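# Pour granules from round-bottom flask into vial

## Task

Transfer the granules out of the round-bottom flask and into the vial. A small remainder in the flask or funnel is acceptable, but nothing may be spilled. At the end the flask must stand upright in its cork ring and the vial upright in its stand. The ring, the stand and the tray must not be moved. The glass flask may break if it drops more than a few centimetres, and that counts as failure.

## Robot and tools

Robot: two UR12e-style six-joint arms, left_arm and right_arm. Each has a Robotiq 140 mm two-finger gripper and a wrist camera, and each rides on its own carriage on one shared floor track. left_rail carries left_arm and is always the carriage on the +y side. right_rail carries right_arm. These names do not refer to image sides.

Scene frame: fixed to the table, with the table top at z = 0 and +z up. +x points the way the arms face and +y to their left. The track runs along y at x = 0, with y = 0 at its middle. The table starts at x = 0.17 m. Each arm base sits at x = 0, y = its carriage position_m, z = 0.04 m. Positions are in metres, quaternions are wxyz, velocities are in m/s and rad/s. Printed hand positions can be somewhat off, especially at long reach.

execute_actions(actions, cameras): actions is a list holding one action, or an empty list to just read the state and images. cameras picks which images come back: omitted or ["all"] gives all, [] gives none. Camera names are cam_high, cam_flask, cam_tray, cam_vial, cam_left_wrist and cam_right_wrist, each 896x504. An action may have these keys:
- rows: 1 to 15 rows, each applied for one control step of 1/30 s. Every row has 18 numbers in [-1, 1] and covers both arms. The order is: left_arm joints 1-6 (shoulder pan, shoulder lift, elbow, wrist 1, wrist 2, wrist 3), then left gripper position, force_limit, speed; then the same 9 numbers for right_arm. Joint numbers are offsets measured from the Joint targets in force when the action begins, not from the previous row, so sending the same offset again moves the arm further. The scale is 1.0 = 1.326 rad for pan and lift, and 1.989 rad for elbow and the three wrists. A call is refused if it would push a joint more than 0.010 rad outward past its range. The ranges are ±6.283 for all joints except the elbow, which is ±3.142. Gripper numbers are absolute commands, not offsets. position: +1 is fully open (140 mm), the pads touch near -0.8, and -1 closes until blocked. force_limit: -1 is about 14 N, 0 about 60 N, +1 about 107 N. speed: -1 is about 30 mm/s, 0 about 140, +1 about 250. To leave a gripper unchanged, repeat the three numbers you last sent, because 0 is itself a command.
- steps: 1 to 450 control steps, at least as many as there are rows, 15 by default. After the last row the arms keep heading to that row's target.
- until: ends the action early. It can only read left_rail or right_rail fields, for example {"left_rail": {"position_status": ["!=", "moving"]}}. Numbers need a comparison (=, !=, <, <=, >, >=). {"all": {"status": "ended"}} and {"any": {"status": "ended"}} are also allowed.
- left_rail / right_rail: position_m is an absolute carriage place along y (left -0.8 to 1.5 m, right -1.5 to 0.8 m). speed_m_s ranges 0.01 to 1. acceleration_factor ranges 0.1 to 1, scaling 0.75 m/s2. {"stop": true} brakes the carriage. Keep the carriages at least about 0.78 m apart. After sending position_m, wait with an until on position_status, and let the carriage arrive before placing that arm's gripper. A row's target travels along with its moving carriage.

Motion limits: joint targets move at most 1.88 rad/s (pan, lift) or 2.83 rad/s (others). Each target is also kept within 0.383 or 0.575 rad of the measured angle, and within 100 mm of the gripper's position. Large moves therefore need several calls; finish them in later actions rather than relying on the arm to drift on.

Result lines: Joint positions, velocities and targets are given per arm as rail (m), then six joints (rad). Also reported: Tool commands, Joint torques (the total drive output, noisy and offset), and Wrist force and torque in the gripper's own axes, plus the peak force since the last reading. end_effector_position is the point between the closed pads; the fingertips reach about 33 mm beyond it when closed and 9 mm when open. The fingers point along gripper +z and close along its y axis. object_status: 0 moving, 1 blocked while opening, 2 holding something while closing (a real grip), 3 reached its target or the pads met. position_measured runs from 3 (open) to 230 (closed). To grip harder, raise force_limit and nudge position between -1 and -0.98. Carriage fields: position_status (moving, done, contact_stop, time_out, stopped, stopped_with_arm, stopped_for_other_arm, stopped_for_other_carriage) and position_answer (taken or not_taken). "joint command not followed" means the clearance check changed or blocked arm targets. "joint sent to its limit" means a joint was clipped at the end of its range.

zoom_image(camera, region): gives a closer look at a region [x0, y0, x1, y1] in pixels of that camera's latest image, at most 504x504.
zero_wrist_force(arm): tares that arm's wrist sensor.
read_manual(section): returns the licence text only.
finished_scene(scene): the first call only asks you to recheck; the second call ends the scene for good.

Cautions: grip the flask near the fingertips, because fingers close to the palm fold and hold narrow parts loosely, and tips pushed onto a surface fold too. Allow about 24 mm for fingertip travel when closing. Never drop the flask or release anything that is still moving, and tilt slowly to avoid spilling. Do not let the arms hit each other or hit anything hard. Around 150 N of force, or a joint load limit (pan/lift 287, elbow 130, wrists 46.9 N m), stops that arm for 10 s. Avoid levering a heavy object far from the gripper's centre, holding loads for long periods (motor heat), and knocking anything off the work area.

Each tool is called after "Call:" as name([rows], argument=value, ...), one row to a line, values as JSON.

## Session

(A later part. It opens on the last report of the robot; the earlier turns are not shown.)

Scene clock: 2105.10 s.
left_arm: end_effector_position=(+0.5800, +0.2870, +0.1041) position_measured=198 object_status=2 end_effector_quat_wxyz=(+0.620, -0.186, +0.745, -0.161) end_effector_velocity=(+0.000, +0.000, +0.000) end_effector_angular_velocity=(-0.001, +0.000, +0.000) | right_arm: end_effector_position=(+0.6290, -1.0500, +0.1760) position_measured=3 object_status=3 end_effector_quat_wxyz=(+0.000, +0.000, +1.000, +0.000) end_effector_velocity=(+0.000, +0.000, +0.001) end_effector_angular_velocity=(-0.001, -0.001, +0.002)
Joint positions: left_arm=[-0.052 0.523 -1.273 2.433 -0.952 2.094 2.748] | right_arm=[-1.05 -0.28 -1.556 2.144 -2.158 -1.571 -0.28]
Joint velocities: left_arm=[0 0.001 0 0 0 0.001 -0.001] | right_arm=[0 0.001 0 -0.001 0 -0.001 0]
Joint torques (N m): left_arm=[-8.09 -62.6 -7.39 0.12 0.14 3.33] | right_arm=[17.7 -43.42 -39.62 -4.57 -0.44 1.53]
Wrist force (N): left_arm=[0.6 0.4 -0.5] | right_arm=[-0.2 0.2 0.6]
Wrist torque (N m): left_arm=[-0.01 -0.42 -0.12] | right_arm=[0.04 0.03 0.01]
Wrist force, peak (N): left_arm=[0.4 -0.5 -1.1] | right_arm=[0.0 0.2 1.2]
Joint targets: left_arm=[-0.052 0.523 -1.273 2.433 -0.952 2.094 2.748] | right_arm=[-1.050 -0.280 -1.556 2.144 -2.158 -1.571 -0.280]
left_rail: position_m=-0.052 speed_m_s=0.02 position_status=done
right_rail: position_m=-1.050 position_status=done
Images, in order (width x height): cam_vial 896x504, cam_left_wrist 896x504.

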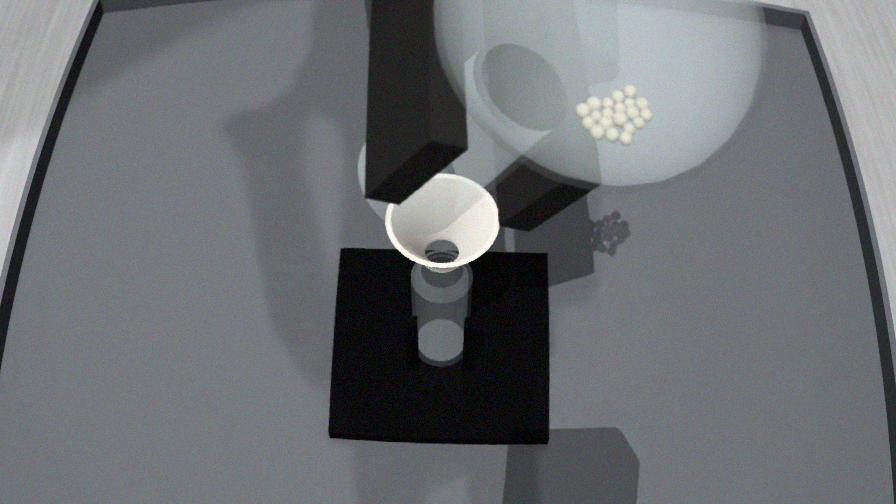

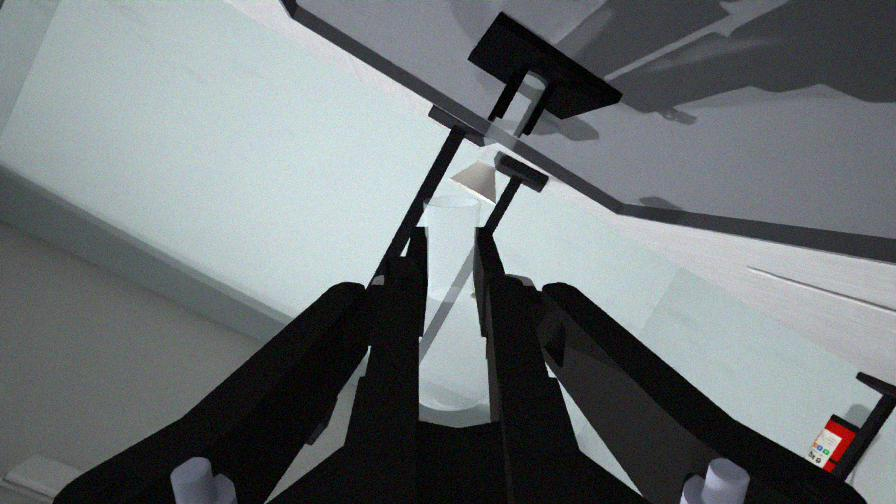

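Call:
execute_actions([
  {"left_rail": {"position_m": -0.0535, "speed_m_s": 0.02, "acceleration_factor": 0.2}, "rows": [[0,-0.000017,0.000007,0.000004,0,0.00088,-1,-0.3,-0.8,0,0,0,0,0,0,1,1,1],[0,-0.000069,0.00003,0.000017,0,0.0035,-1,-0.3,-0.8,0,0,0,0,0,0,1,1,1],[0,-0.000152,0.000065,0.000036,0,0.0077,-1,-0.3,-0.8,0,0,0,0,0,0,1,1,1],[0,-0.000217,0.000093,0.000052,0,0.01097,-1,-0.3,-0.8,0,0,0,0,0,0,1,1,1],[0,-0.000282,0.000121,0.000068,0,0.01426,-1,-0.3,-0.8,0,0,0,0,0,0,1,1,1],[0,-0.000365,0.000156,0.000087,0,0.01843,-1,-0.3,-0.8,0,0,0,0,0,0,1,1,1],[0,-0.000417,0.000179,0.0001,0,0.02106,-1,-0.3,-0.8,0,0,0,0,0,0,1,1,1],[0,-0.000434,0.000188,0.000102,0,0.021937,-1,-0.3,-0.8,0,0,0,0,0,0,1,1,1]], "steps": 24},
], cameras=["cam_vial", "cam_left_wrist"])

Scene clock: 2114.03 s.
left_arm: end_effector_position=(+0.5798, +0.2857, +0.1042) position_measured=198 object_status=2 end_effector_quat_wxyz=(+0.623, -0.170, +0.749, -0.147) end_effector_velocity=(+0.000, +0.000, +0.000) end_effector_angular_velocity=(+0.001, +0.000, -0.001) | right_arm: end_effector_position=(+0.6290, -1.0500, +0.1760) position_measured=3 object_status=3 end_effector_quat_wxyz=(+0.000, +0.000, +1.000, +0.000) end_effector_velocity=(+0.001, +0.000, +0.000) end_effector_angular_velocity=(+0.002, -0.001, -0.001)
Joint positions: left_arm=[-0.054 0.523 -1.273 2.433 -0.952 2.094 2.792] | right_arm=[-1.05 -0.28 -1.556 2.144 -2.158 -1.571 -0.281]
Joint velocities: left_arm=[0 0 0 0 0.001 0.001 0.001] | right_arm=[0 -0.001 0.001 -0.001 0 0.002 0]
Joint torques (N m): left_arm=[-9.26 -61.08 -7.8 -0.15 0.15 3.26] | right_arm=[13.82 -41.02 -38.35 -4.16 -0.54 1.66]
Wrist force (N): left_arm=[0.3 0.1 -0.9] | right_arm=[0.1 0.1 0.6]
Wrist torque (N m): left_arm=[-0.05 -0.37 -0.12] | right_arm=[0.03 -0.02 0.00]
Wrist force, peak (N): left_arm=[0.9 0.5 -0.6] | right_arm=[-0.1 0.8 0.9]
Joint targets: left_arm=[-0.053 0.523 -1.273 2.433 -0.952 2.094 2.792] | right_arm=[-1.050 -0.280 -1.556 2.144 -2.158 -1.571 -0.280]
left_rail: position_m=-0.054 position_m_goal=-0.053 speed_m_s=0.02 position_status=done
right_rail: position_m=-1.050 position_status=done
Images, in order (width x height): cam_vial 896x504, cam_left_wrist 896x504.

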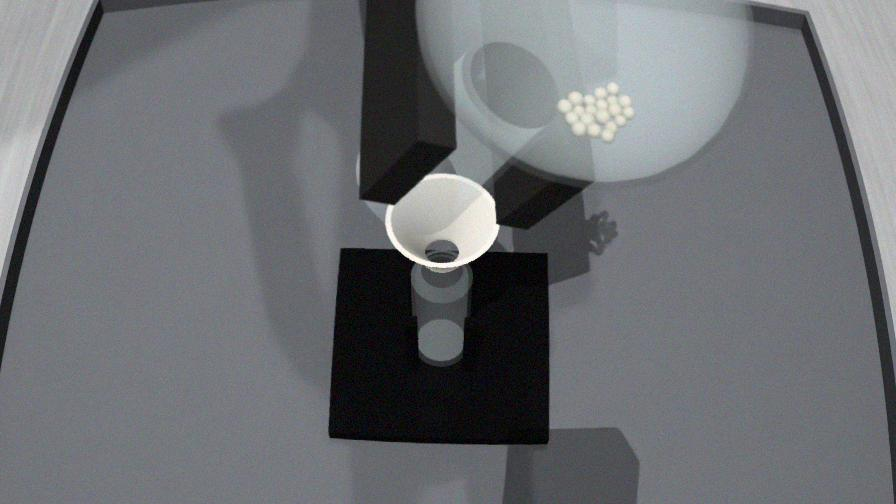

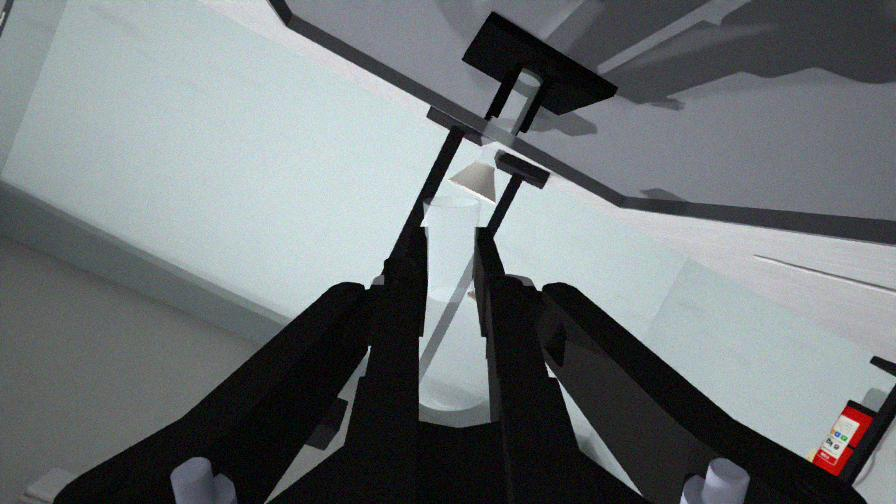

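Call:
zoom_image(camera="cam_vial", region=[330, 30, 708, 273])

Call:
zoom_image(camera="cam_left_wrist", region=[380, 140, 580, 320])

Scaled by 1.333 from the camera's 896x504 image, which has a finer 1280x720 frame.

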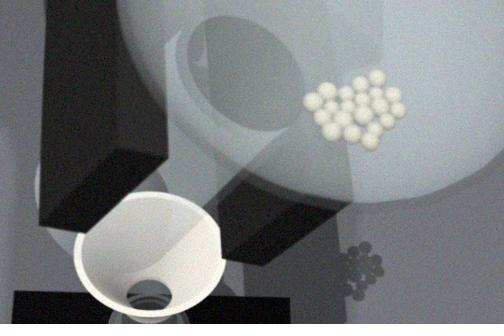

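Scaled by 2.520 from the camera's 896x504 image, which has a finer 1280x720 frame.

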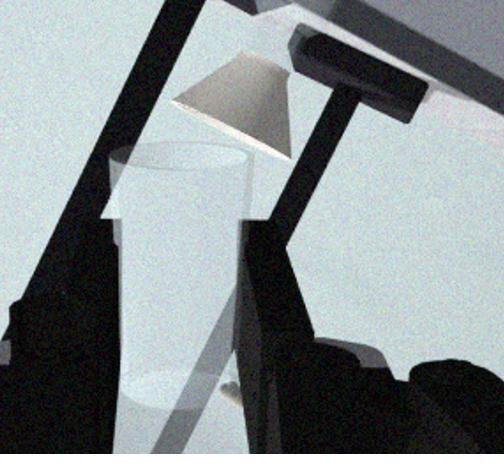

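Call:
execute_actions([
  {"left_rail": {"position_m": -0.0547, "speed_m_s": 0.02, "acceleration_factor": 0.2}, "rows": [[0,-0.000012,0.00001,-0.000002,0,0.00088,-1,-0.3,-0.8,0,0,0,0,0,0,1,1,1],[0,-0.000049,0.00004,-0.000008,0,0.0035,-1,-0.3,-0.8,0,0,0,0,0,0,1,1,1],[0,-0.000107,0.000089,-0.000017,0,0.0077,-1,-0.3,-0.8,0,0,0,0,0,0,1,1,1],[0,-0.000153,0.000127,-0.000025,0,0.01097,-1,-0.3,-0.8,0,0,0,0,0,0,1,1,1],[0,-0.000198,0.000164,-0.000033,0,0.01426,-1,-0.3,-0.8,0,0,0,0,0,0,1,1,1],[0,-0.000256,0.000213,-0.000042,0,0.01843,-1,-0.3,-0.8,0,0,0,0,0,0,1,1,1],[0,-0.000293,0.000243,-0.000048,0,0.02106,-1,-0.3,-0.8,0,0,0,0,0,0,1,1,1],[0,-0.000305,0.000253,-0.00005,0,0.021937,-1,-0.3,-0.8,0,0,0,0,0,0,1,1,1]], "steps": 24},
], cameras=["cam_vial", "cam_left_wrist"])

Scene clock: 2133.33 s.
left_arm: end_effector_position=(+0.5796, +0.2844, +0.1043) position_measured=198 object_status=2 end_effector_quat_wxyz=(+0.627, -0.153, +0.752, -0.134) end_effector_velocity=(+0.000, +0.000, +0.000) end_effector_angular_velocity=(-0.001, +0.000, +0.000) | right_arm: end_effector_position=(+0.6290, -1.0500, +0.1760) position_measured=3 object_status=3 end_effector_quat_wxyz=(+0.000, +0.000, +1.000, +0.000) end_effector_velocity=(+0.000, +0.001, +0.000) end_effector_angular_velocity=(+0.001, +0.001, +0.001)
Joint positions: left_arm=[-0.055 0.523 -1.274 2.434 -0.952 2.094 2.835] | right_arm=[-1.05 -0.28 -1.556 2.144 -2.158 -1.571 -0.28]
Joint velocities: left_arm=[0 0.001 0 0 0 0.001 -0.001] | right_arm=[0 0.001 0.001 0 0.001 0.001 0]
Joint torques (N m): left_arm=[-8.22 -59.98 -7.79 -3.48 0.6 3.12] | right_arm=[16.67 -42.49 -37.52 -4.24 -0.43 1.15]
Wrist force (N): left_arm=[0.2 0.0 -0.5] | right_arm=[-0.1 0.5 0.6]
Wrist torque (N m): left_arm=[-0.10 -0.30 -0.13] | right_arm=[0.11 0.02 0.01]
Wrist force, peak (N): left_arm=[0.8 0.6 -1.2] | right_arm=[-0.2 0.6 1.2]
Joint targets: left_arm=[-0.055 0.523 -1.274 2.434 -0.952 2.094 2.835] | right_arm=[-1.050 -0.280 -1.556 2.144 -2.158 -1.571 -0.280]
left_rail: position_m=-0.055 speed_m_s=0.02 position_status=done
right_rail: position_m=-1.050 position_status=done
Images, in order (width x height): cam_vial 896x504, cam_left_wrist 896x504.

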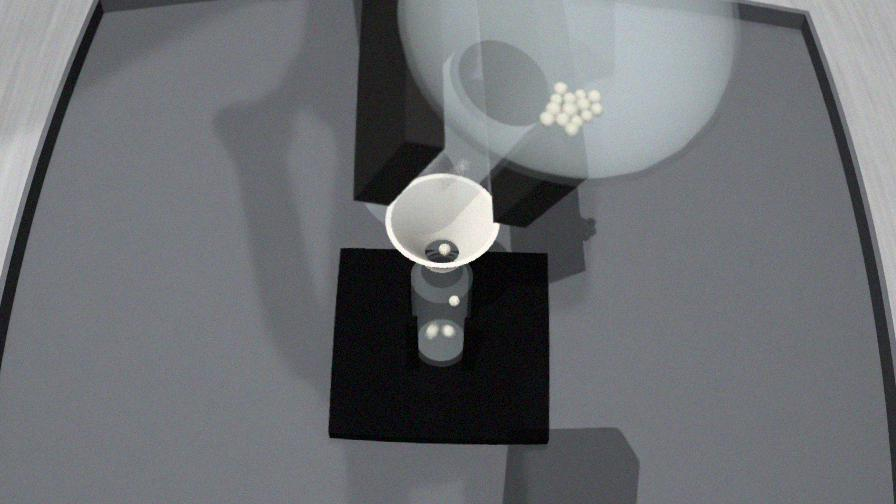

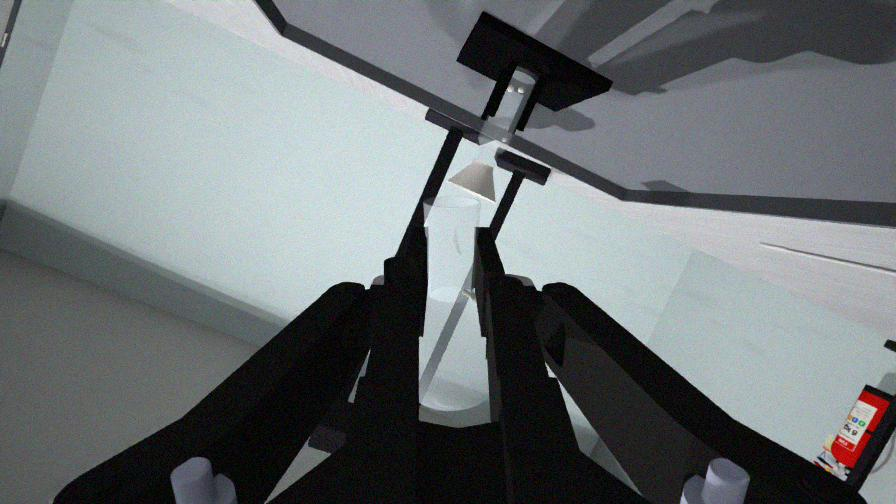

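Call:
execute_actions(actions=[], cameras=["cam_vial"])

Call:
zoom_image(camera="cam_vial", region=[330, 140, 708, 383])

Scene clock: 2136.57 s.
left_arm: end_effector_position=(+0.5796, +0.2844, +0.1043) position_measured=198 object_status=2 end_effector_quat_wxyz=(+0.627, -0.153, +0.752, -0.134) end_effector_velocity=(+0.000, +0.000, +0.000) end_effector_angular_velocity=(+0.002, +0.000, +0.001) | right_arm: end_effector_position=(+0.6290, -1.0500, +0.1760) position_measured=3 object_status=3 end_effector_quat_wxyz=(+0.000, +0.000, +1.000, +0.000) end_effector_velocity=(+0.000, +0.000, +0.000) end_effector_angular_velocity=(-0.001, -0.001, +0.000)
Joint positions: left_arm=[-0.055 0.523 -1.274 2.434 -0.952 2.094 2.835] | right_arm=[-1.05 -0.28 -1.556 2.144 -2.158 -1.571 -0.28]
Joint velocities: left_arm=[0 0 0 0 -0.001 -0.001 0.002] | right_arm=[0 0.001 0 0 -0.001 0 0.001]
Joint torques (N m): left_arm=[-9.15 -60.23 -15.61 -1.86 0.59 3.24] | right_arm=[16.44 -43.26 -36.85 -4.32 -0.9 1.48]
Wrist force (N): left_arm=[0.1 0.3 -0.4] | right_arm=[-0.1 0.5 0.6]
Wrist torque (N m): left_arm=[-0.04 -0.28 -0.14] | right_arm=[0.12 0.02 0.00]
Wrist force, peak (N): left_arm=[0.1 0.2 -1.1] | right_arm=[-0.1 0.3 1.1]
Joint targets: left_arm=[-0.055 0.523 -1.274 2.434 -0.952 2.094 2.835] | right_arm=[-1.050 -0.280 -1.556 2.144 -2.158 -1.571 -0.280]
Tool commands: left_gripper/position=-1.0 left_gripper/force_limit=-0.3 left_gripper/speed=-0.8 right_gripper/position=+1.0 right_gripper/force_limit=+1.0 right_gripper/speed=+1.0
left_rail: position_m=-0.055 speed_m_s=0.02 position_status=done
right_rail: position_m=-1.050 position_status=done
Images, in order (width x height): cam_vial 896x504.

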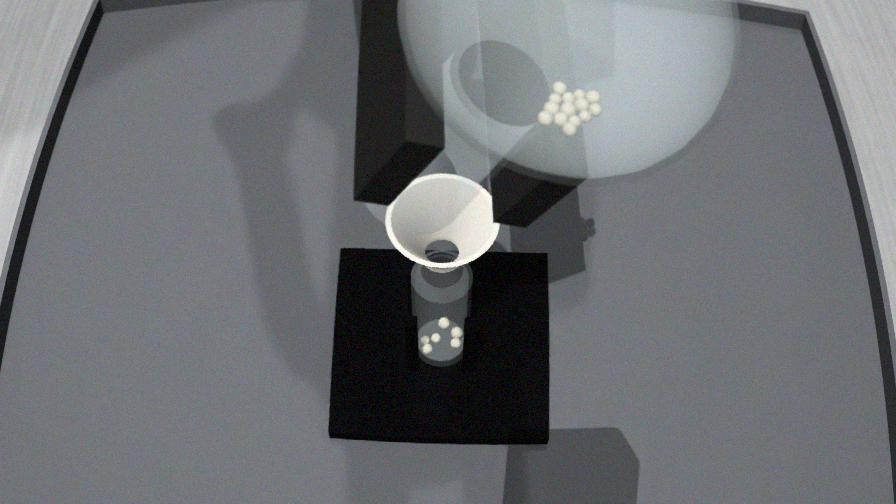

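Scaled by 1.333 from the camera's 896x504 image, which has a finer 1280x720 frame.

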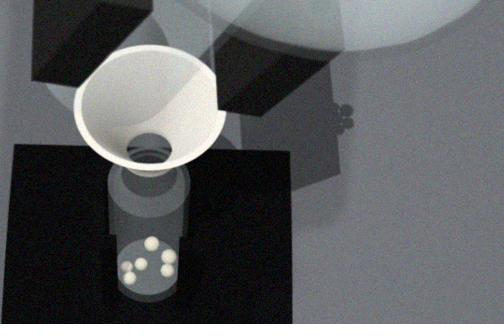

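Call:
execute_actions([
  {"left_rail": {"position_m": -0.0559, "speed_m_s": 0.02, "acceleration_factor": 0.2}, "rows": [[0,-0.000012,0.00001,-0.000002,0,0.00088,-1,-0.3,-0.8,0,0,0,0,0,0,1,1,1],[0,-0.000049,0.00004,-0.000008,0,0.0035,-1,-0.3,-0.8,0,0,0,0,0,0,1,1,1],[0,-0.000107,0.000089,-0.000017,0,0.0077,-1,-0.3,-0.8,0,0,0,0,0,0,1,1,1],[0,-0.000153,0.000127,-0.000025,0,0.01097,-1,-0.3,-0.8,0,0,0,0,0,0,1,1,1],[0,-0.000198,0.000164,-0.000033,0,0.01426,-1,-0.3,-0.8,0,0,0,0,0,0,1,1,1],[0,-0.000256,0.000213,-0.000042,0,0.01843,-1,-0.3,-0.8,0,0,0,0,0,0,1,1,1],[0,-0.000293,0.000243,-0.000048,0,0.02106,-1,-0.3,-0.8,0,0,0,0,0,0,1,1,1],[0,-0.000305,0.000253,-0.00005,0,0.021937,-1,-0.3,-0.8,0,0,0,0,0,0,1,1,1]], "steps": 30},
], cameras=["cam_vial"])

Call:
zoom_image(camera="cam_vial", region=[330, 140, 708, 383])

Scene clock: 2148.27 s.
left_arm: end_effector_position=(+0.5793, +0.2830, +0.1043) position_measured=198 object_status=2 end_effector_quat_wxyz=(+0.629, -0.137, +0.756, -0.120) end_effector_velocity=(-0.001, +0.000, +0.000) end_effector_angular_velocity=(-0.001, +0.001, +0.000) | right_arm: end_effector_position=(+0.6290, -1.0500, +0.1760) position_measured=3 object_status=3 end_effector_quat_wxyz=(+0.000, +0.000, +1.000, +0.000) end_effector_velocity=(+0.000, +0.000, +0.000) end_effector_angular_velocity=(+0.001, +0.000, +0.000)
Joint positions: left_arm=[-0.056 0.523 -1.274 2.434 -0.952 2.094 2.879] | right_arm=[-1.05 -0.28 -1.556 2.144 -2.158 -1.571 -0.28]
Joint velocities: left_arm=[0 0.001 0 0.001 0 0 0] | right_arm=[0 0 0.001 0 0 0.001 0]
Joint torques (N m): left_arm=[-8.12 -60.73 -8.01 -3.49 0.73 3.34] | right_arm=[14.16 -41 -35.78 -4.25 -0.91 1.52]
Wrist force (N): left_arm=[0.7 0.3 -0.5] | right_arm=[0.0 0.4 0.8]
Wrist torque (N m): left_arm=[-0.01 -0.42 -0.10] | right_arm=[0.08 -0.01 0.00]
Wrist force, peak (N): left_arm=[0.8 0.1 -0.9] | right_arm=[-0.2 0.3 1.1]
Joint targets: left_arm=[-0.056 0.523 -1.274 2.434 -0.952 2.094 2.879] | right_arm=[-1.050 -0.280 -1.556 2.144 -2.158 -1.571 -0.280]
left_rail: position_m=-0.056 speed_m_s=0.02 position_status=done
right_rail: position_m=-1.050 position_status=done
Images, in order (width x height): cam_vial 896x504.

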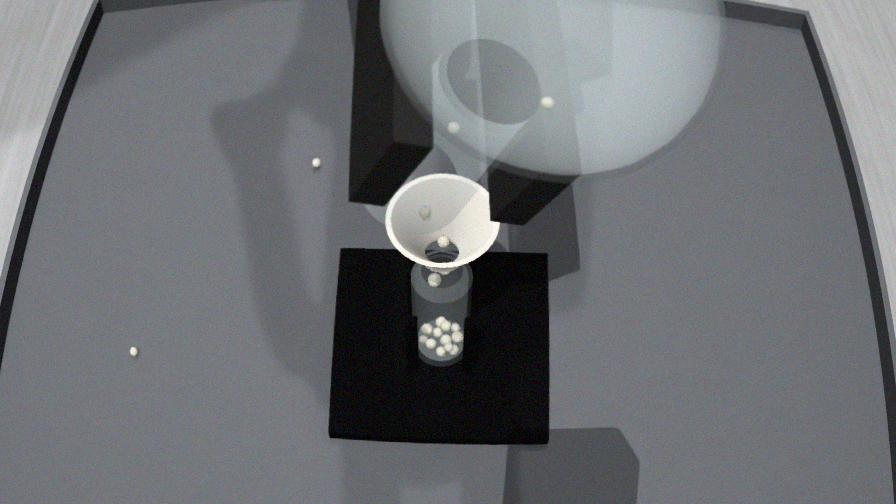

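Scaled by 1.333 from the camera's 896x504 image, which has a finer 1280x720 frame.

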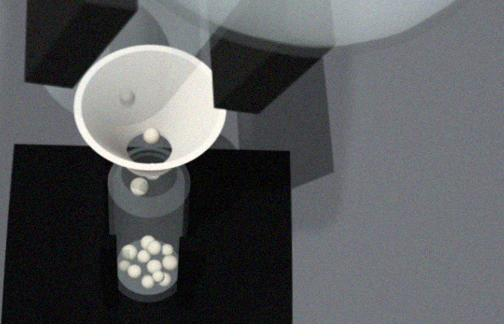

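Call:
execute_actions(actions=[], cameras=["cam_vial", "cam_tray", "cam_high"])

Scene clock: 2155.23 s.
left_arm: end_effector_position=(+0.5793, +0.2830, +0.1043) position_measured=198 object_status=2 end_effector_quat_wxyz=(+0.629, -0.137, +0.756, -0.120) end_effector_velocity=(+0.001, -0.001, +0.000) end_effector_angular_velocity=(+0.000, +0.000, -0.001) | right_arm: end_effector_position=(+0.6290, -1.0500, +0.1760) position_measured=3 object_status=3 end_effector_quat_wxyz=(+0.000, +0.000, +1.000, +0.000) end_effector_velocity=(+0.000, +0.000, +0.001) end_effector_angular_velocity=(-0.001, -0.001, +0.000)
Joint positions: left_arm=[-0.056 0.523 -1.274 2.434 -0.952 2.094 2.879] | right_arm=[-1.05 -0.28 -1.556 2.144 -2.158 -1.571 -0.28]
Joint velocities: left_arm=[0 -0.001 0 0 0 0 0] | right_arm=[0 0 -0.002 0 0.001 -0.001 0]
Joint torques (N m): left_arm=[-8.79 -59.66 -21.15 -1.09 0.86 3.17] | right_arm=[13.9 -45.27 -36.03 -4.49 -0.83 1.44]
Wrist force (N): left_arm=[0.5 0.0 -0.4] | right_arm=[0.0 0.7 0.9]
Wrist torque (N m): left_arm=[-0.07 -0.37 -0.11] | right_arm=[0.15 -0.01 0.00]
Wrist force, peak (N): left_arm=[1.0 0.3 -1.0] | right_arm=[-0.2 0.7 0.9]
Joint targets: left_arm=[-0.056 0.523 -1.274 2.434 -0.952 2.094 2.879] | right_arm=[-1.050 -0.280 -1.556 2.144 -2.158 -1.571 -0.280]
Tool commands: left_gripper/position=-1.0 left_gripper/force_limit=-0.3 left_gripper/speed=-0.8 right_gripper/position=+1.0 right_gripper/force_limit=+1.0 right_gripper/speed=+1.0
left_rail: position_m=-0.056 speed_m_s=0.02 position_status=done
right_rail: position_m=-1.050 position_status=done
Images, in order (width x height): cam_high 896x504, cam_tray 896x504, cam_vial 896x504.

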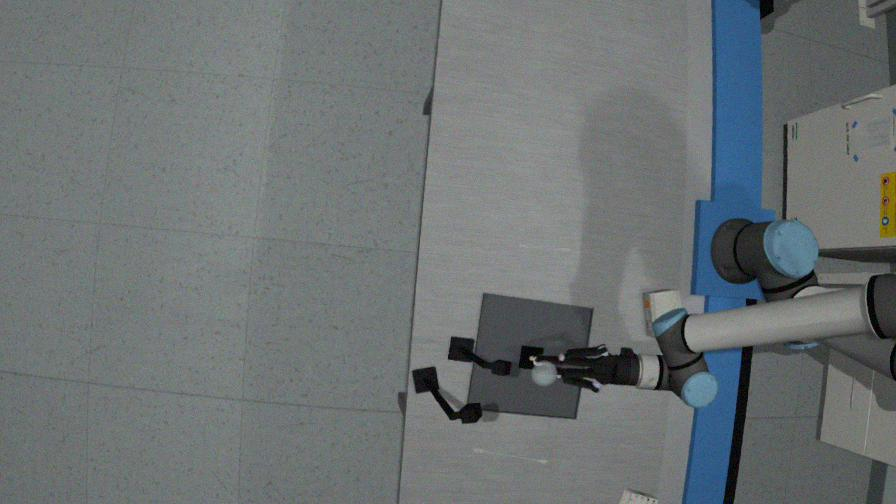

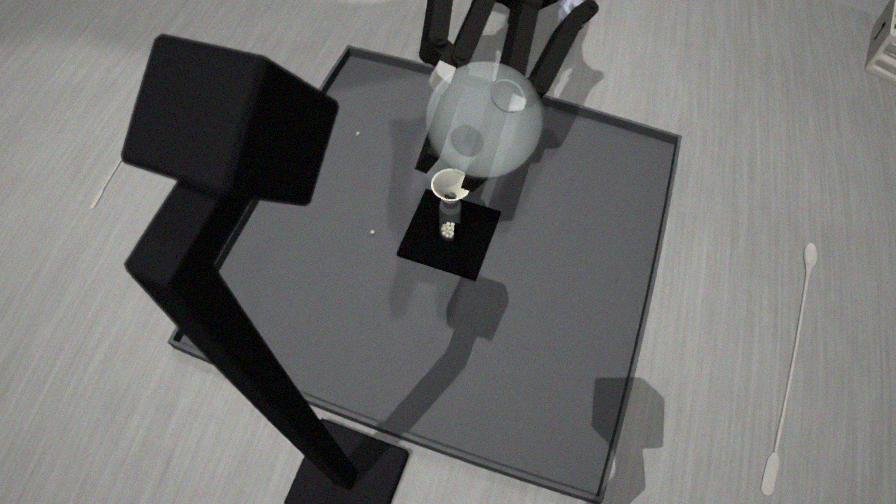

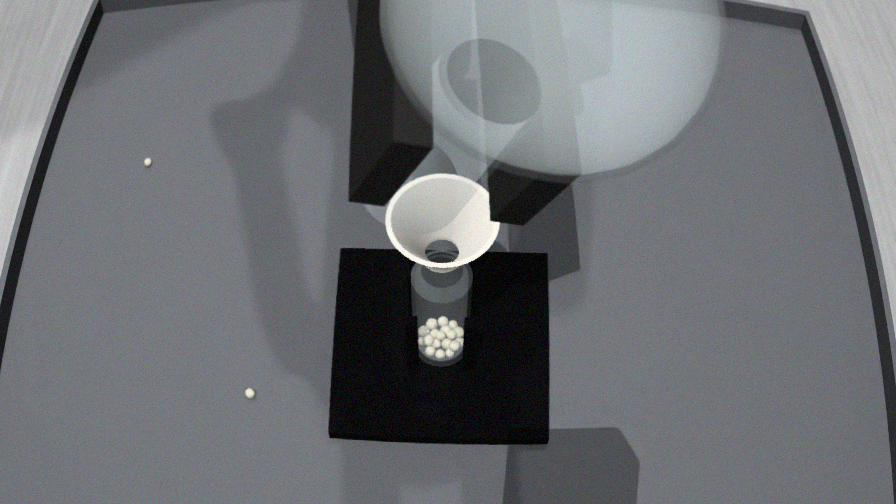

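Call:
zoom_image(camera="cam_vial", region=[390, 240, 500, 390])

Call:
zoom_image(camera="cam_vial", region=[330, 0, 758, 240])

Call:
zoom_image(camera="cam_tray", region=[320, 60, 560, 260])

Scaled by 3.360 from the camera's 896x504 image, which has a finer 1280x720 frame.

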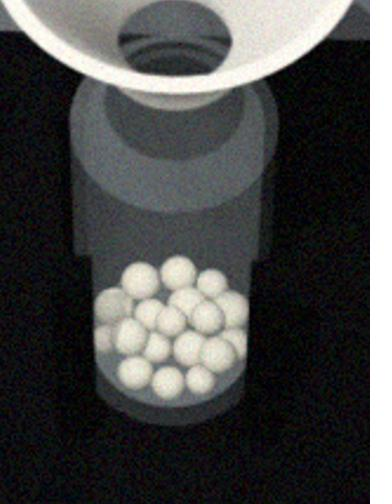

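Scaled by 1.178 from the camera's 896x504 image, which has a finer 1280x720 frame.

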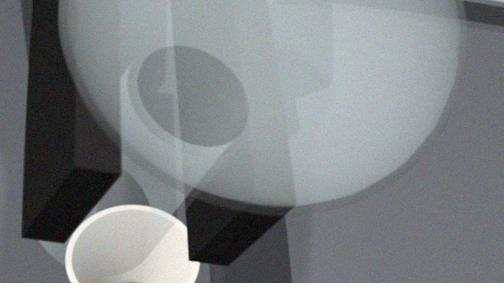

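Scaled by 2.100 from the camera's 896x504 image, which has a finer 1280x720 frame.

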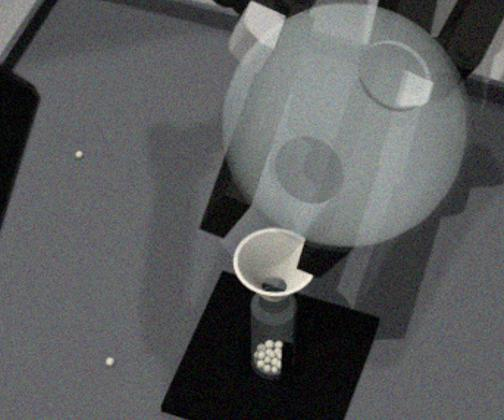

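Call:
execute_actions([
  {"left_rail": {"speed_m_s": 1.0, "acceleration_factor": 0.8}, "rows": [[0,-0.002274,0.000123,0.000056,0,0,-1,-0.3,-0.8,0,0,0,0,0,0,1,1,1],[0,-0.008701,0.000471,0.000214,0,0,-1,-0.3,-0.8,0,0,0,0,0,0,1,1,1],[0,-0.01862,0.001009,0.000457,0,-0.005015,-1,-0.3,-0.8,0,0,0,0,0,0,1,1,1],[0,-0.031404,0.001701,0.000772,0,-0.019191,-1,-0.3,-0.8,0,0,0,0,0,0,1,1,1],[0,-0.046425,0.002515,0.001141,0,-0.041067,-1,-0.3,-0.8,0,0,0,0,0,0,1,1,1],[0,-0.063022,0.003414,0.001548,0,-0.06926,-1,-0.3,-0.8,0,0,0,0,0,0,1,1,1],[0,-0.080622,0.004367,0.001981,0,-0.10239,-1,-0.3,-0.8,0,0,0,0,0,0,1,1,1],[0,-0.098418,0.005332,0.002418,0,-0.138995,-1,-0.3,-0.8,0,0,0,0,0,0,1,1,1],[0,-0.116018,0.006285,0.002851,0,-0.177811,-1,-0.3,-0.8,0,0,0,0,0,0,1,1,1],[0,-0.132615,0.007184,0.003258,0,-0.217061,-1,-0.3,-0.8,0,0,0,0,0,0,1,1,1],[0,-0.147636,0.007998,0.003627,0,-0.255877,-1,-0.3,-0.8,0,0,0,0,0,0,1,1,1],[0,-0.16042,0.00869,0.003942,0,-0.292482,-1,-0.3,-0.8,0,0,0,0,0,0,1,1,1],[0,-0.170339,0.009228,0.004185,0,-0.325612,-1,-0.3,-0.8,0,0,0,0,0,0,1,1,1],[0,-0.176766,0.009576,0.004343,0,-0.353805,-1,-0.3,-0.8,0,0,0,0,0,0,1,1,1],[0,-0.17904,0.009699,0.004399,0,-0.394872,-1,-0.3,-0.8,0,0,0,0,0,0,1,1,1]], "steps": 24},
], cameras=["cam_vial", "cam_tray"])

Scene clock: 2242.07 s.
left_arm: end_effector_position=(+0.5763, +0.2813, +0.2505) position_measured=198 object_status=2 end_effector_quat_wxyz=(+0.613, -0.353, +0.612, -0.354) end_effector_velocity=(+0.000, +0.000, +0.000) end_effector_angular_velocity=(-0.001, +0.000, +0.000) | right_arm: end_effector_position=(+0.6290, -1.0500, +0.1760) position_measured=3 object_status=3 end_effector_quat_wxyz=(+0.000, +0.000, +1.000, +0.000) end_effector_velocity=(+0.001, -0.001, +0.000) end_effector_angular_velocity=(-0.002, -0.001, +0.001)
Joint positions: left_arm=[-0.056 0.523 -1.511 2.453 -0.943 2.094 2.094] | right_arm=[-1.05 -0.281 -1.556 2.144 -2.158 -1.571 -0.28]
Joint velocities: left_arm=[0 0 -0.001 0 0 0 -0.001] | right_arm=[0 0 0.001 -0.001 -0.001 -0.002 0]
Joint torques (N m): left_arm=[-9.9 -49.29 -16.25 -0.95 0.62 -2.84] | right_arm=[15.46 -42.83 -35.42 -4.08 -0.36 0.74]
Wrist force (N): left_arm=[-0.3 -0.1 -0.5] | right_arm=[-0.3 0.4 0.9]
Wrist torque (N m): left_arm=[-0.10 -0.31 -0.16] | right_arm=[0.10 0.05 0.01]
Wrist force, peak (N): left_arm=[2.5 0.8 -0.6] | right_arm=[-0.2 0.8 0.9]
Joint targets: left_arm=[-0.056 0.523 -1.511 2.453 -0.943 2.094 2.094] | right_arm=[-1.050 -0.280 -1.556 2.144 -2.158 -1.571 -0.280]
left_rail: position_m=-0.056 position_status=done
right_rail: position_m=-1.050 position_status=done
Images, in order (width x height): cam_tray 896x504, cam_vial 896x504.

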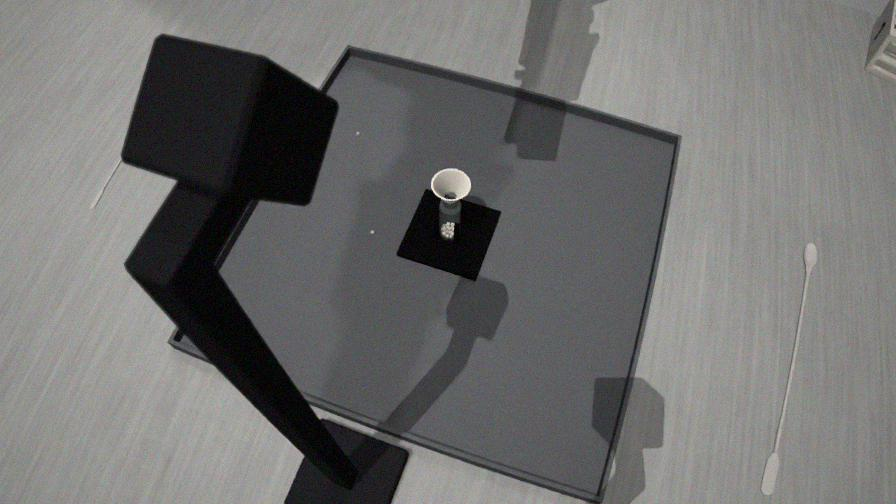

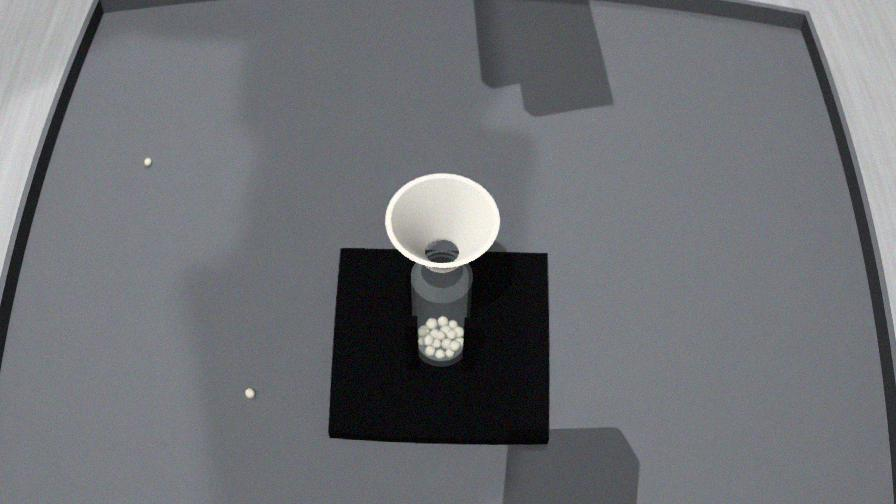

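Call:
execute_actions([
  {"left_rail": {"position_m": 0.608}, "rows": [[0,0,0,0,0,-0.006066,-1,-0.3,-0.8,0,0,0,0,0,0,1,1,1],[0,0,0,0,0,-0.023213,-1,-0.3,-0.8,0,0,0,0,0,0,1,1,1],[0,0,0,0,0,-0.049673,-1,-0.3,-0.8,0,0,0,0,0,0,1,1,1],[0,0,0,0,0,-0.083776,-1,-0.3,-0.8,0,0,0,0,0,0,1,1,1],[0,0,0,0,0,-0.12385,-1,-0.3,-0.8,0,0,0,0,0,0,1,1,1],[0,0,0,0,0,-0.168126,-1,-0.3,-0.8,0,0,0,0,0,0,1,1,1],[0,0,0,0,0,-0.215078,-1,-0.3,-0.8,0,0,0,0,0,0,1,1,1],[0,0,0,0,0,-0.262554,-1,-0.3,-0.8,0,0,0,0,0,0,1,1,1],[0,0,0,0,0,-0.309506,-1,-0.3,-0.8,0,0,0,0,0,0,1,1,1],[0,0,0,0,0,-0.353782,-1,-0.3,-0.8,0,0,0,0,0,0,1,1,1],[0,0,0,0,0,-0.393856,-1,-0.3,-0.8,0,0,0,0,0,0,1,1,1],[0,0,0,0,0,-0.427959,-1,-0.3,-0.8,0,0,0,0,0,0,1,1,1],[0,0,0,0,0,-0.454419,-1,-0.3,-0.8,0,0,0,0,0,0,1,1,1],[0,0,0,0,0,-0.471566,-1,-0.3,-0.8,0,0,0,0,0,0,1,1,1],[0,0,0,0,0,-0.477627,-1,-0.3,-0.8,0,0,0,0,0,0,1,1,1]], "steps": 90, "until": {"left_rail": {"position_status": ["!=", "moving"]}}},
], cameras=["cam_high"])

Scene clock: 2256.67 s.
left_arm: end_effector_position=(+0.5763, +0.9450, +0.2505) position_measured=198 object_status=2 end_effector_quat_wxyz=(-0.383, +0.594, -0.383, +0.595) end_effector_velocity=(+0.000, +0.001, +0.000) end_effector_angular_velocity=(+0.002, +0.000, +0.000) | right_arm: end_effector_position=(+0.6290, -1.0500, +0.1760) position_measured=3 object_status=3 end_effector_quat_wxyz=(+0.000, +0.000, +1.000, +0.000) end_effector_velocity=(+0.000, +0.000, -0.001) end_effector_angular_velocity=(+0.001, +0.001, -0.001)
Joint positions: left_arm=[0.608 0.523 -1.511 2.453 -0.943 2.094 1.144] | right_arm=[-1.05 -0.281 -1.556 2.144 -2.158 -1.571 -0.28]
Joint velocities: left_arm=[0.001 0 0 0 0 0 0.003] | right_arm=[0 -0.001 0.001 0.001 -0.001 0.001 0]
Joint torques (N m): left_arm=[-8.44 -35.03 -29.56 -3.75 0.73 -2.59] | right_arm=[14.42 -40.26 -36.74 -4.63 -0.7 0.91]
Wrist force (N): left_arm=[-1.5 -0.6 0.2] | right_arm=[0.0 0.6 0.9]
Wrist torque (N m): left_arm=[-0.12 -0.05 -0.11] | right_arm=[0.13 0.00 0.00]
Wrist force, peak (N): left_arm=[-2.9 -1.2 -0.1] | right_arm=[-0.1 0.5 1.1]
Joint targets: left_arm=[0.608 0.523 -1.511 2.453 -0.943 2.094 1.144] | right_arm=[-1.050 -0.280 -1.556 2.144 -2.158 -1.571 -0.280]
left_rail: position_m=0.608 position_status=done
right_rail: position_m=-1.050 position_status=done
Images, in order (width x height): cam_high 896x504.

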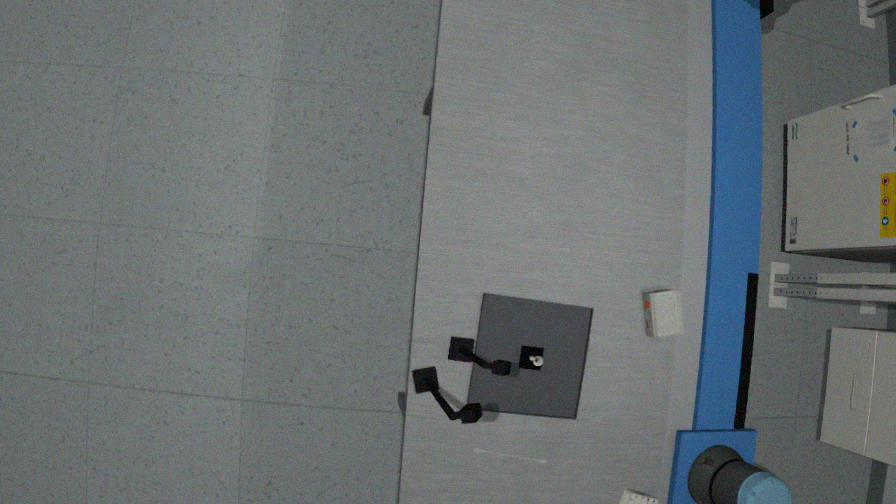

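Call:
execute_actions([
  {"rows": [[0,0.002617,-0.00047,-0.001275,0,-0.007307,-1,-0.3,-0.8,0,0,0,0,0,0,1,1,1],[0,0.010016,-0.001798,-0.004881,0,-0.027962,-1,-0.3,-0.8,0,0,0,0,0,0,1,1,1],[0,0.021433,-0.003847,-0.010445,0,-0.059837,-1,-0.3,-0.8,0,0,0,0,0,0,1,1,1],[0,0.036147,-0.006489,-0.017616,0,-0.100918,-1,-0.3,-0.8,0,0,0,0,0,0,1,1,1],[0,0.053438,-0.009592,-0.026042,0,-0.149191,-1,-0.3,-0.8,0,0,0,0,0,0,1,1,1],[0,0.072542,-0.013022,-0.035352,0,-0.202527,-1,-0.3,-0.8,0,0,0,0,0,0,1,1,1],[0,0.0928,-0.016658,-0.045225,0,-0.259085,-1,-0.3,-0.8,0,0,0,0,0,0,1,1,1],[0,0.113284,-0.020335,-0.055207,0,-0.316275,-1,-0.3,-0.8,0,0,0,0,0,0,1,1,1],[0,0.133542,-0.023971,-0.06508,0,-0.372833,-1,-0.3,-0.8,0,0,0,0,0,0,1,1,1],[0,0.152646,-0.027401,-0.07439,0,-0.426169,-1,-0.3,-0.8,0,0,0,0,0,0,1,1,1],[0,0.169937,-0.030504,-0.082816,0,-0.474442,-1,-0.3,-0.8,0,0,0,0,0,0,1,1,1],[0,0.184651,-0.033146,-0.089987,0,-0.515523,-1,-0.3,-0.8,0,0,0,0,0,0,1,1,1],[0,0.196068,-0.035195,-0.095551,0,-0.547398,-1,-0.3,-0.8,0,0,0,0,0,0,1,1,1],[0,0.203467,-0.036523,-0.099157,0,-0.568053,-1,-0.3,-0.8,0,0,0,0,0,0,1,1,1],[0,0.206084,-0.036993,-0.100432,0,-0.57536,-1,-0.3,-0.8,0,0,0,0,0,0,1,1,1]], "steps": 27},
], cameras=["cam_flask", "cam_left_wrist"])

Scene clock: 2281.07 s.
left_arm: end_effector_position=(+0.6329, +0.9779, +0.1606) position_measured=198 object_status=2 end_effector_quat_wxyz=(+0.000, +0.707, +0.000, +0.707) end_effector_velocity=(+0.000, +0.000, +0.000) end_effector_angular_velocity=(+0.001, +0.000, -0.001) | right_arm: end_effector_position=(+0.6290, -1.0500, +0.1760) position_measured=3 object_status=3 end_effector_quat_wxyz=(+0.000, +0.000, +1.000, +0.000) end_effector_velocity=(+0.000, +0.001, +0.000) end_effector_angular_velocity=(+0.000, +0.000, +0.001)
Joint positions: left_arm=[0.608 0.523 -1.238 2.38 -1.143 2.094 0] | right_arm=[-1.05 -0.281 -1.556 2.144 -2.158 -1.571 -0.28]
Joint velocities: left_arm=[0 0 0.001 0 0 0.001 0.001] | right_arm=[0 0.001 -0.001 0.001 0 0 0]
Joint torques (N m): left_arm=[-7.64 -40.75 -32.42 -4.88 0.8 -2.22] | right_arm=[16.49 -43.3 -36.46 -4.38 -0.45 1.23]
Wrist force (N): left_arm=[-2.1 -0.9 0.6] | right_arm=[-0.3 0.3 1.0]
Wrist torque (N m): left_arm=[-0.01 0.17 -0.06] | right_arm=[0.05 0.05 0.00]
Wrist force, peak (N): left_arm=[-4.2 -0.8 1.5] | right_arm=[0.0 0.5 1.0]
Joint targets: left_arm=[0.608 0.523 -1.238 2.380 -1.143 2.094 0.000] | right_arm=[-1.050 -0.280 -1.556 2.144 -2.158 -1.571 -0.280]
left_rail: position_m=0.608 position_status=done
right_rail: position_m=-1.050 position_status=done
Images, in order (width x height): cam_flask 896x504, cam_left_wrist 896x504.

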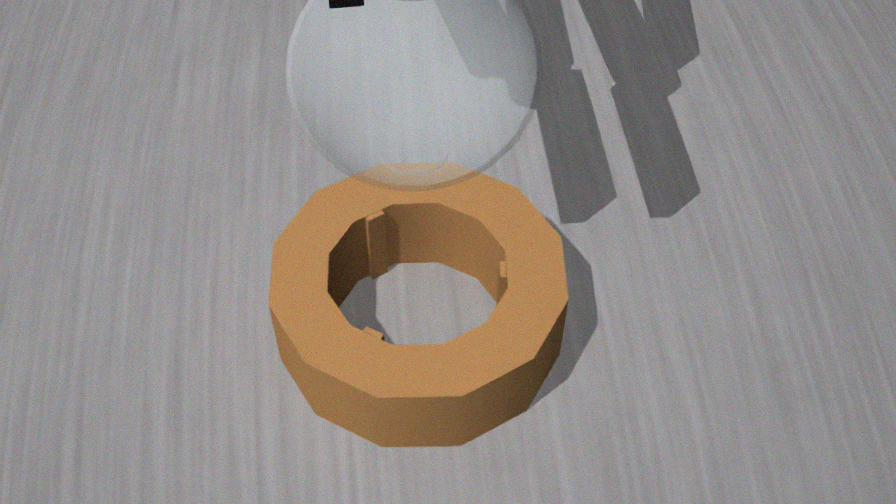

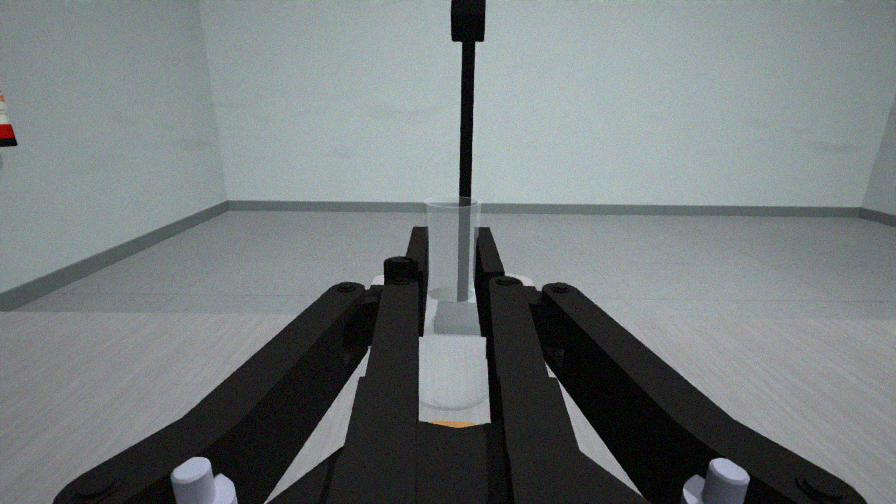

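Call:
execute_actions([
  {"rows": [[0,0.001017,0.000045,-0.000723,0,0,-1,-0.3,-0.8,0,0,0,0,0,0,1,1,1],[0,0.003892,0.000174,-0.002768,0,0,-1,-0.3,-0.8,0,0,0,0,0,0,1,1,1],[0,0.008329,0.000371,-0.005924,0,0,-1,-0.3,-0.8,0,0,0,0,0,0,1,1,1],[0,0.014048,0.000626,-0.009991,0,0,-1,-0.3,-0.8,0,0,0,0,0,0,1,1,1],[0,0.020767,0.000926,-0.01477,0,0,-1,-0.3,-0.8,0,0,0,0,0,0,1,1,1],[0,0.028192,0.001257,-0.020051,0,0,-1,-0.3,-0.8,0,0,0,0,0,0,1,1,1],[0,0.036065,0.001608,-0.02565,0,0,-1,-0.3,-0.8,0,0,0,0,0,0,1,1,1],[0,0.044025,0.001962,-0.031313,0,0,-1,-0.3,-0.8,0,0,0,0,0,0,1,1,1],[0,0.051898,0.002313,-0.036912,0,0,-1,-0.3,-0.8,0,0,0,0,0,0,1,1,1],[0,0.059323,0.002644,-0.042193,0,0,-1,-0.3,-0.8,0,0,0,0,0,0,1,1,1],[0,0.066042,0.002944,-0.046972,0,0,-1,-0.3,-0.8,0,0,0,0,0,0,1,1,1],[0,0.071761,0.003199,-0.051039,0,0,-1,-0.3,-0.8,0,0,0,0,0,0,1,1,1],[0,0.076198,0.003396,-0.054195,0,0,-1,-0.3,-0.8,0,0,0,0,0,0,1,1,1],[0,0.079073,0.003525,-0.05624,0,0,-1,-0.3,-0.8,0,0,0,0,0,0,1,1,1],[0,0.08009,0.00357,-0.056963,0,0,-1,-0.3,-0.8,0,0,0,0,0,0,1,1,1]], "steps": 20},
], cameras=["cam_flask"])

Scene clock: 2297.33 s.
left_arm: end_effector_position=(+0.6328, +0.9778, +0.1127) position_measured=198 object_status=2 end_effector_quat_wxyz=(+0.000, +0.707, +0.000, +0.707) end_effector_velocity=(+0.000, +0.000, -0.002) end_effector_angular_velocity=(-0.002, +0.000, +0.000) | right_arm: end_effector_position=(+0.6290, -1.0500, +0.1760) position_measured=3 object_status=3 end_effector_quat_wxyz=(+0.000, +0.000, +1.000, +0.000) end_effector_velocity=(-0.001, +0.001, -0.002) end_effector_angular_velocity=(+0.002, +0.004, +0.000)
Joint positions: left_arm=[0.608 0.523 -1.132 2.387 -1.256 2.094 0] | right_arm=[-1.05 -0.281 -1.556 2.144 -2.158 -1.571 -0.28]
Joint velocities: left_arm=[0 0 0.003 0 -0.003 0 -0.002] | right_arm=[0 0 0.001 0.001 0.001 0.001 0]
Joint torques (N m): left_arm=[-8.33 -44.11 -4.27 -5.81 0.7 -2.55] | right_arm=[13.42 -42.81 -36.35 -4.13 -0.31 1.27]
Wrist force (N): left_arm=[-1.6 -1.0 0.7] | right_arm=[0.0 0.2 0.7]
Wrist torque (N m): left_arm=[-0.01 0.06 -0.02] | right_arm=[0.05 -0.01 0.00]
Wrist force, peak (N): left_arm=[-2.8 -1.1 0.6] | right_arm=[-0.1 0.4 1.1]
Joint targets: left_arm=[0.608 0.523 -1.132 2.387 -1.256 2.094 0.000] | right_arm=[-1.050 -0.280 -1.556 2.144 -2.158 -1.571 -0.280]
left_rail: position_m=0.608 position_status=done
right_rail: position_m=-1.050 position_status=done
Images, in order (width x height): cam_flask 896x504.

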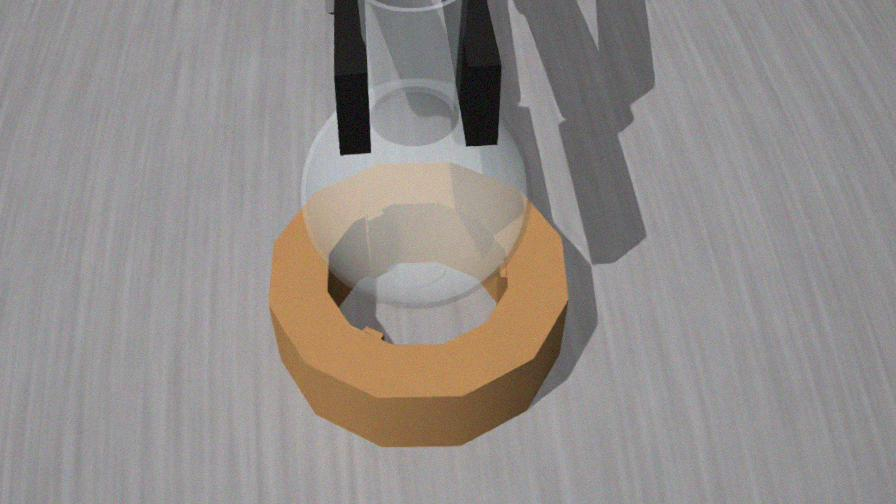

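Call:
execute_actions([
  {"rows": [[0,0.000699,0.000001,-0.000467,0,0,-1,-0.3,-0.8,0,0,0,0,0,0,1,1,1],[0,0.002596,0.000005,-0.001736,0,0,-1,-0.3,-0.8,0,0,0,0,0,0,1,1,1],[0,0.005392,0.000011,-0.003605,0,0,-1,-0.3,-0.8,0,0,0,0,0,0,1,1,1],[0,0.008787,0.000018,-0.005876,0,0,-1,-0.3,-0.8,0,0,0,0,0,0,1,1,1],[0,0.012481,0.000025,-0.008346,0,0,-1,-0.3,-0.8,0,0,0,0,0,0,1,1,1],[0,0.016175,0.000032,-0.010816,0,0,-1,-0.3,-0.8,0,0,0,0,0,0,1,1,1],[0,0.01957,0.000039,-0.013087,0,0,-1,-0.3,-0.8,0,0,0,0,0,0,1,1,1],[0,0.022366,0.000045,-0.014956,0,0,-1,-0.3,-0.8,0,0,0,0,0,0,1,1,1],[0,0.024263,0.000048,-0.016225,0,0,-1,-0.3,-0.8,0,0,0,0,0,0,1,1,1],[0,0.024962,0.00005,-0.016692,0,0,-1,-0.3,-0.8,0,0,0,0,0,0,1,1,1]], "steps": 16},
], cameras=["cam_flask", "cam_left_wrist"])

Scene clock: 2309.10 s.
left_arm: end_effector_position=(+0.6329, +0.9778, +0.0982) position_measured=198 object_status=2 end_effector_quat_wxyz=(+0.000, +0.707, +0.000, +0.707) end_effector_velocity=(-0.001, -0.001, -0.002) end_effector_angular_velocity=(+0.000, +0.002, +0.000) | right_arm: end_effector_position=(+0.6290, -1.0500, +0.1760) position_measured=3 object_status=3 end_effector_quat_wxyz=(+0.000, +0.000, +1.000, +0.000) end_effector_velocity=(+0.000, -0.001, +0.000) end_effector_angular_velocity=(-0.001, +0.000, -0.001)
Joint positions: left_arm=[0.608 0.523 -1.099 2.387 -1.289 2.094 0] | right_arm=[-1.05 -0.281 -1.556 2.144 -2.158 -1.571 -0.28]
Joint velocities: left_arm=[0 -0.001 0.003 0.001 -0.002 -0.001 0] | right_arm=[0 -0.001 0 0 0 -0.001 0]
Joint torques (N m): left_arm=[-8.68 -44.37 -2.94 -5.36 0.75 -2.26] | right_arm=[14.6 -43.63 -36.17 -4.33 -0.57 1.1]
Wrist force (N): left_arm=[-1.9 -0.6 0.5] | right_arm=[-0.4 0.4 0.5]
Wrist torque (N m): left_arm=[0.06 0.12 -0.03] | right_arm=[0.08 0.08 0.01]
Wrist force, peak (N): left_arm=[-2.3 -0.5 0.5] | right_arm=[-0.4 0.7 1.0]
Joint targets: left_arm=[0.608 0.523 -1.099 2.387 -1.289 2.094 0.000] | right_arm=[-1.050 -0.280 -1.556 2.144 -2.158 -1.571 -0.280]
left_rail: position_m=0.608 position_status=done
right_rail: position_m=-1.050 position_status=done
Images, in order (width x height): cam_flask 896x504, cam_left_wrist 896x504.

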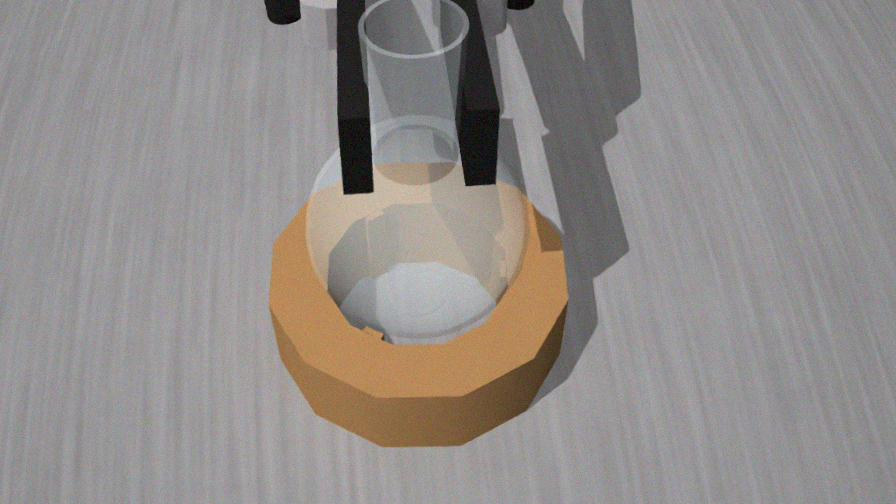

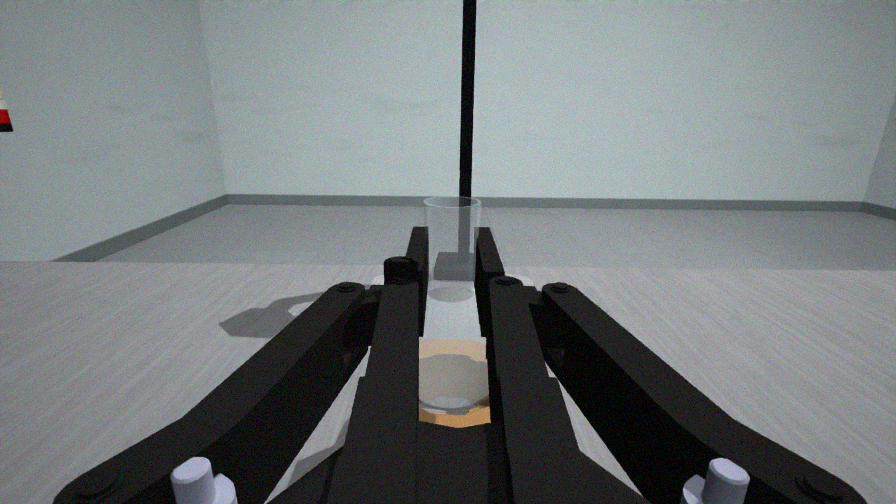

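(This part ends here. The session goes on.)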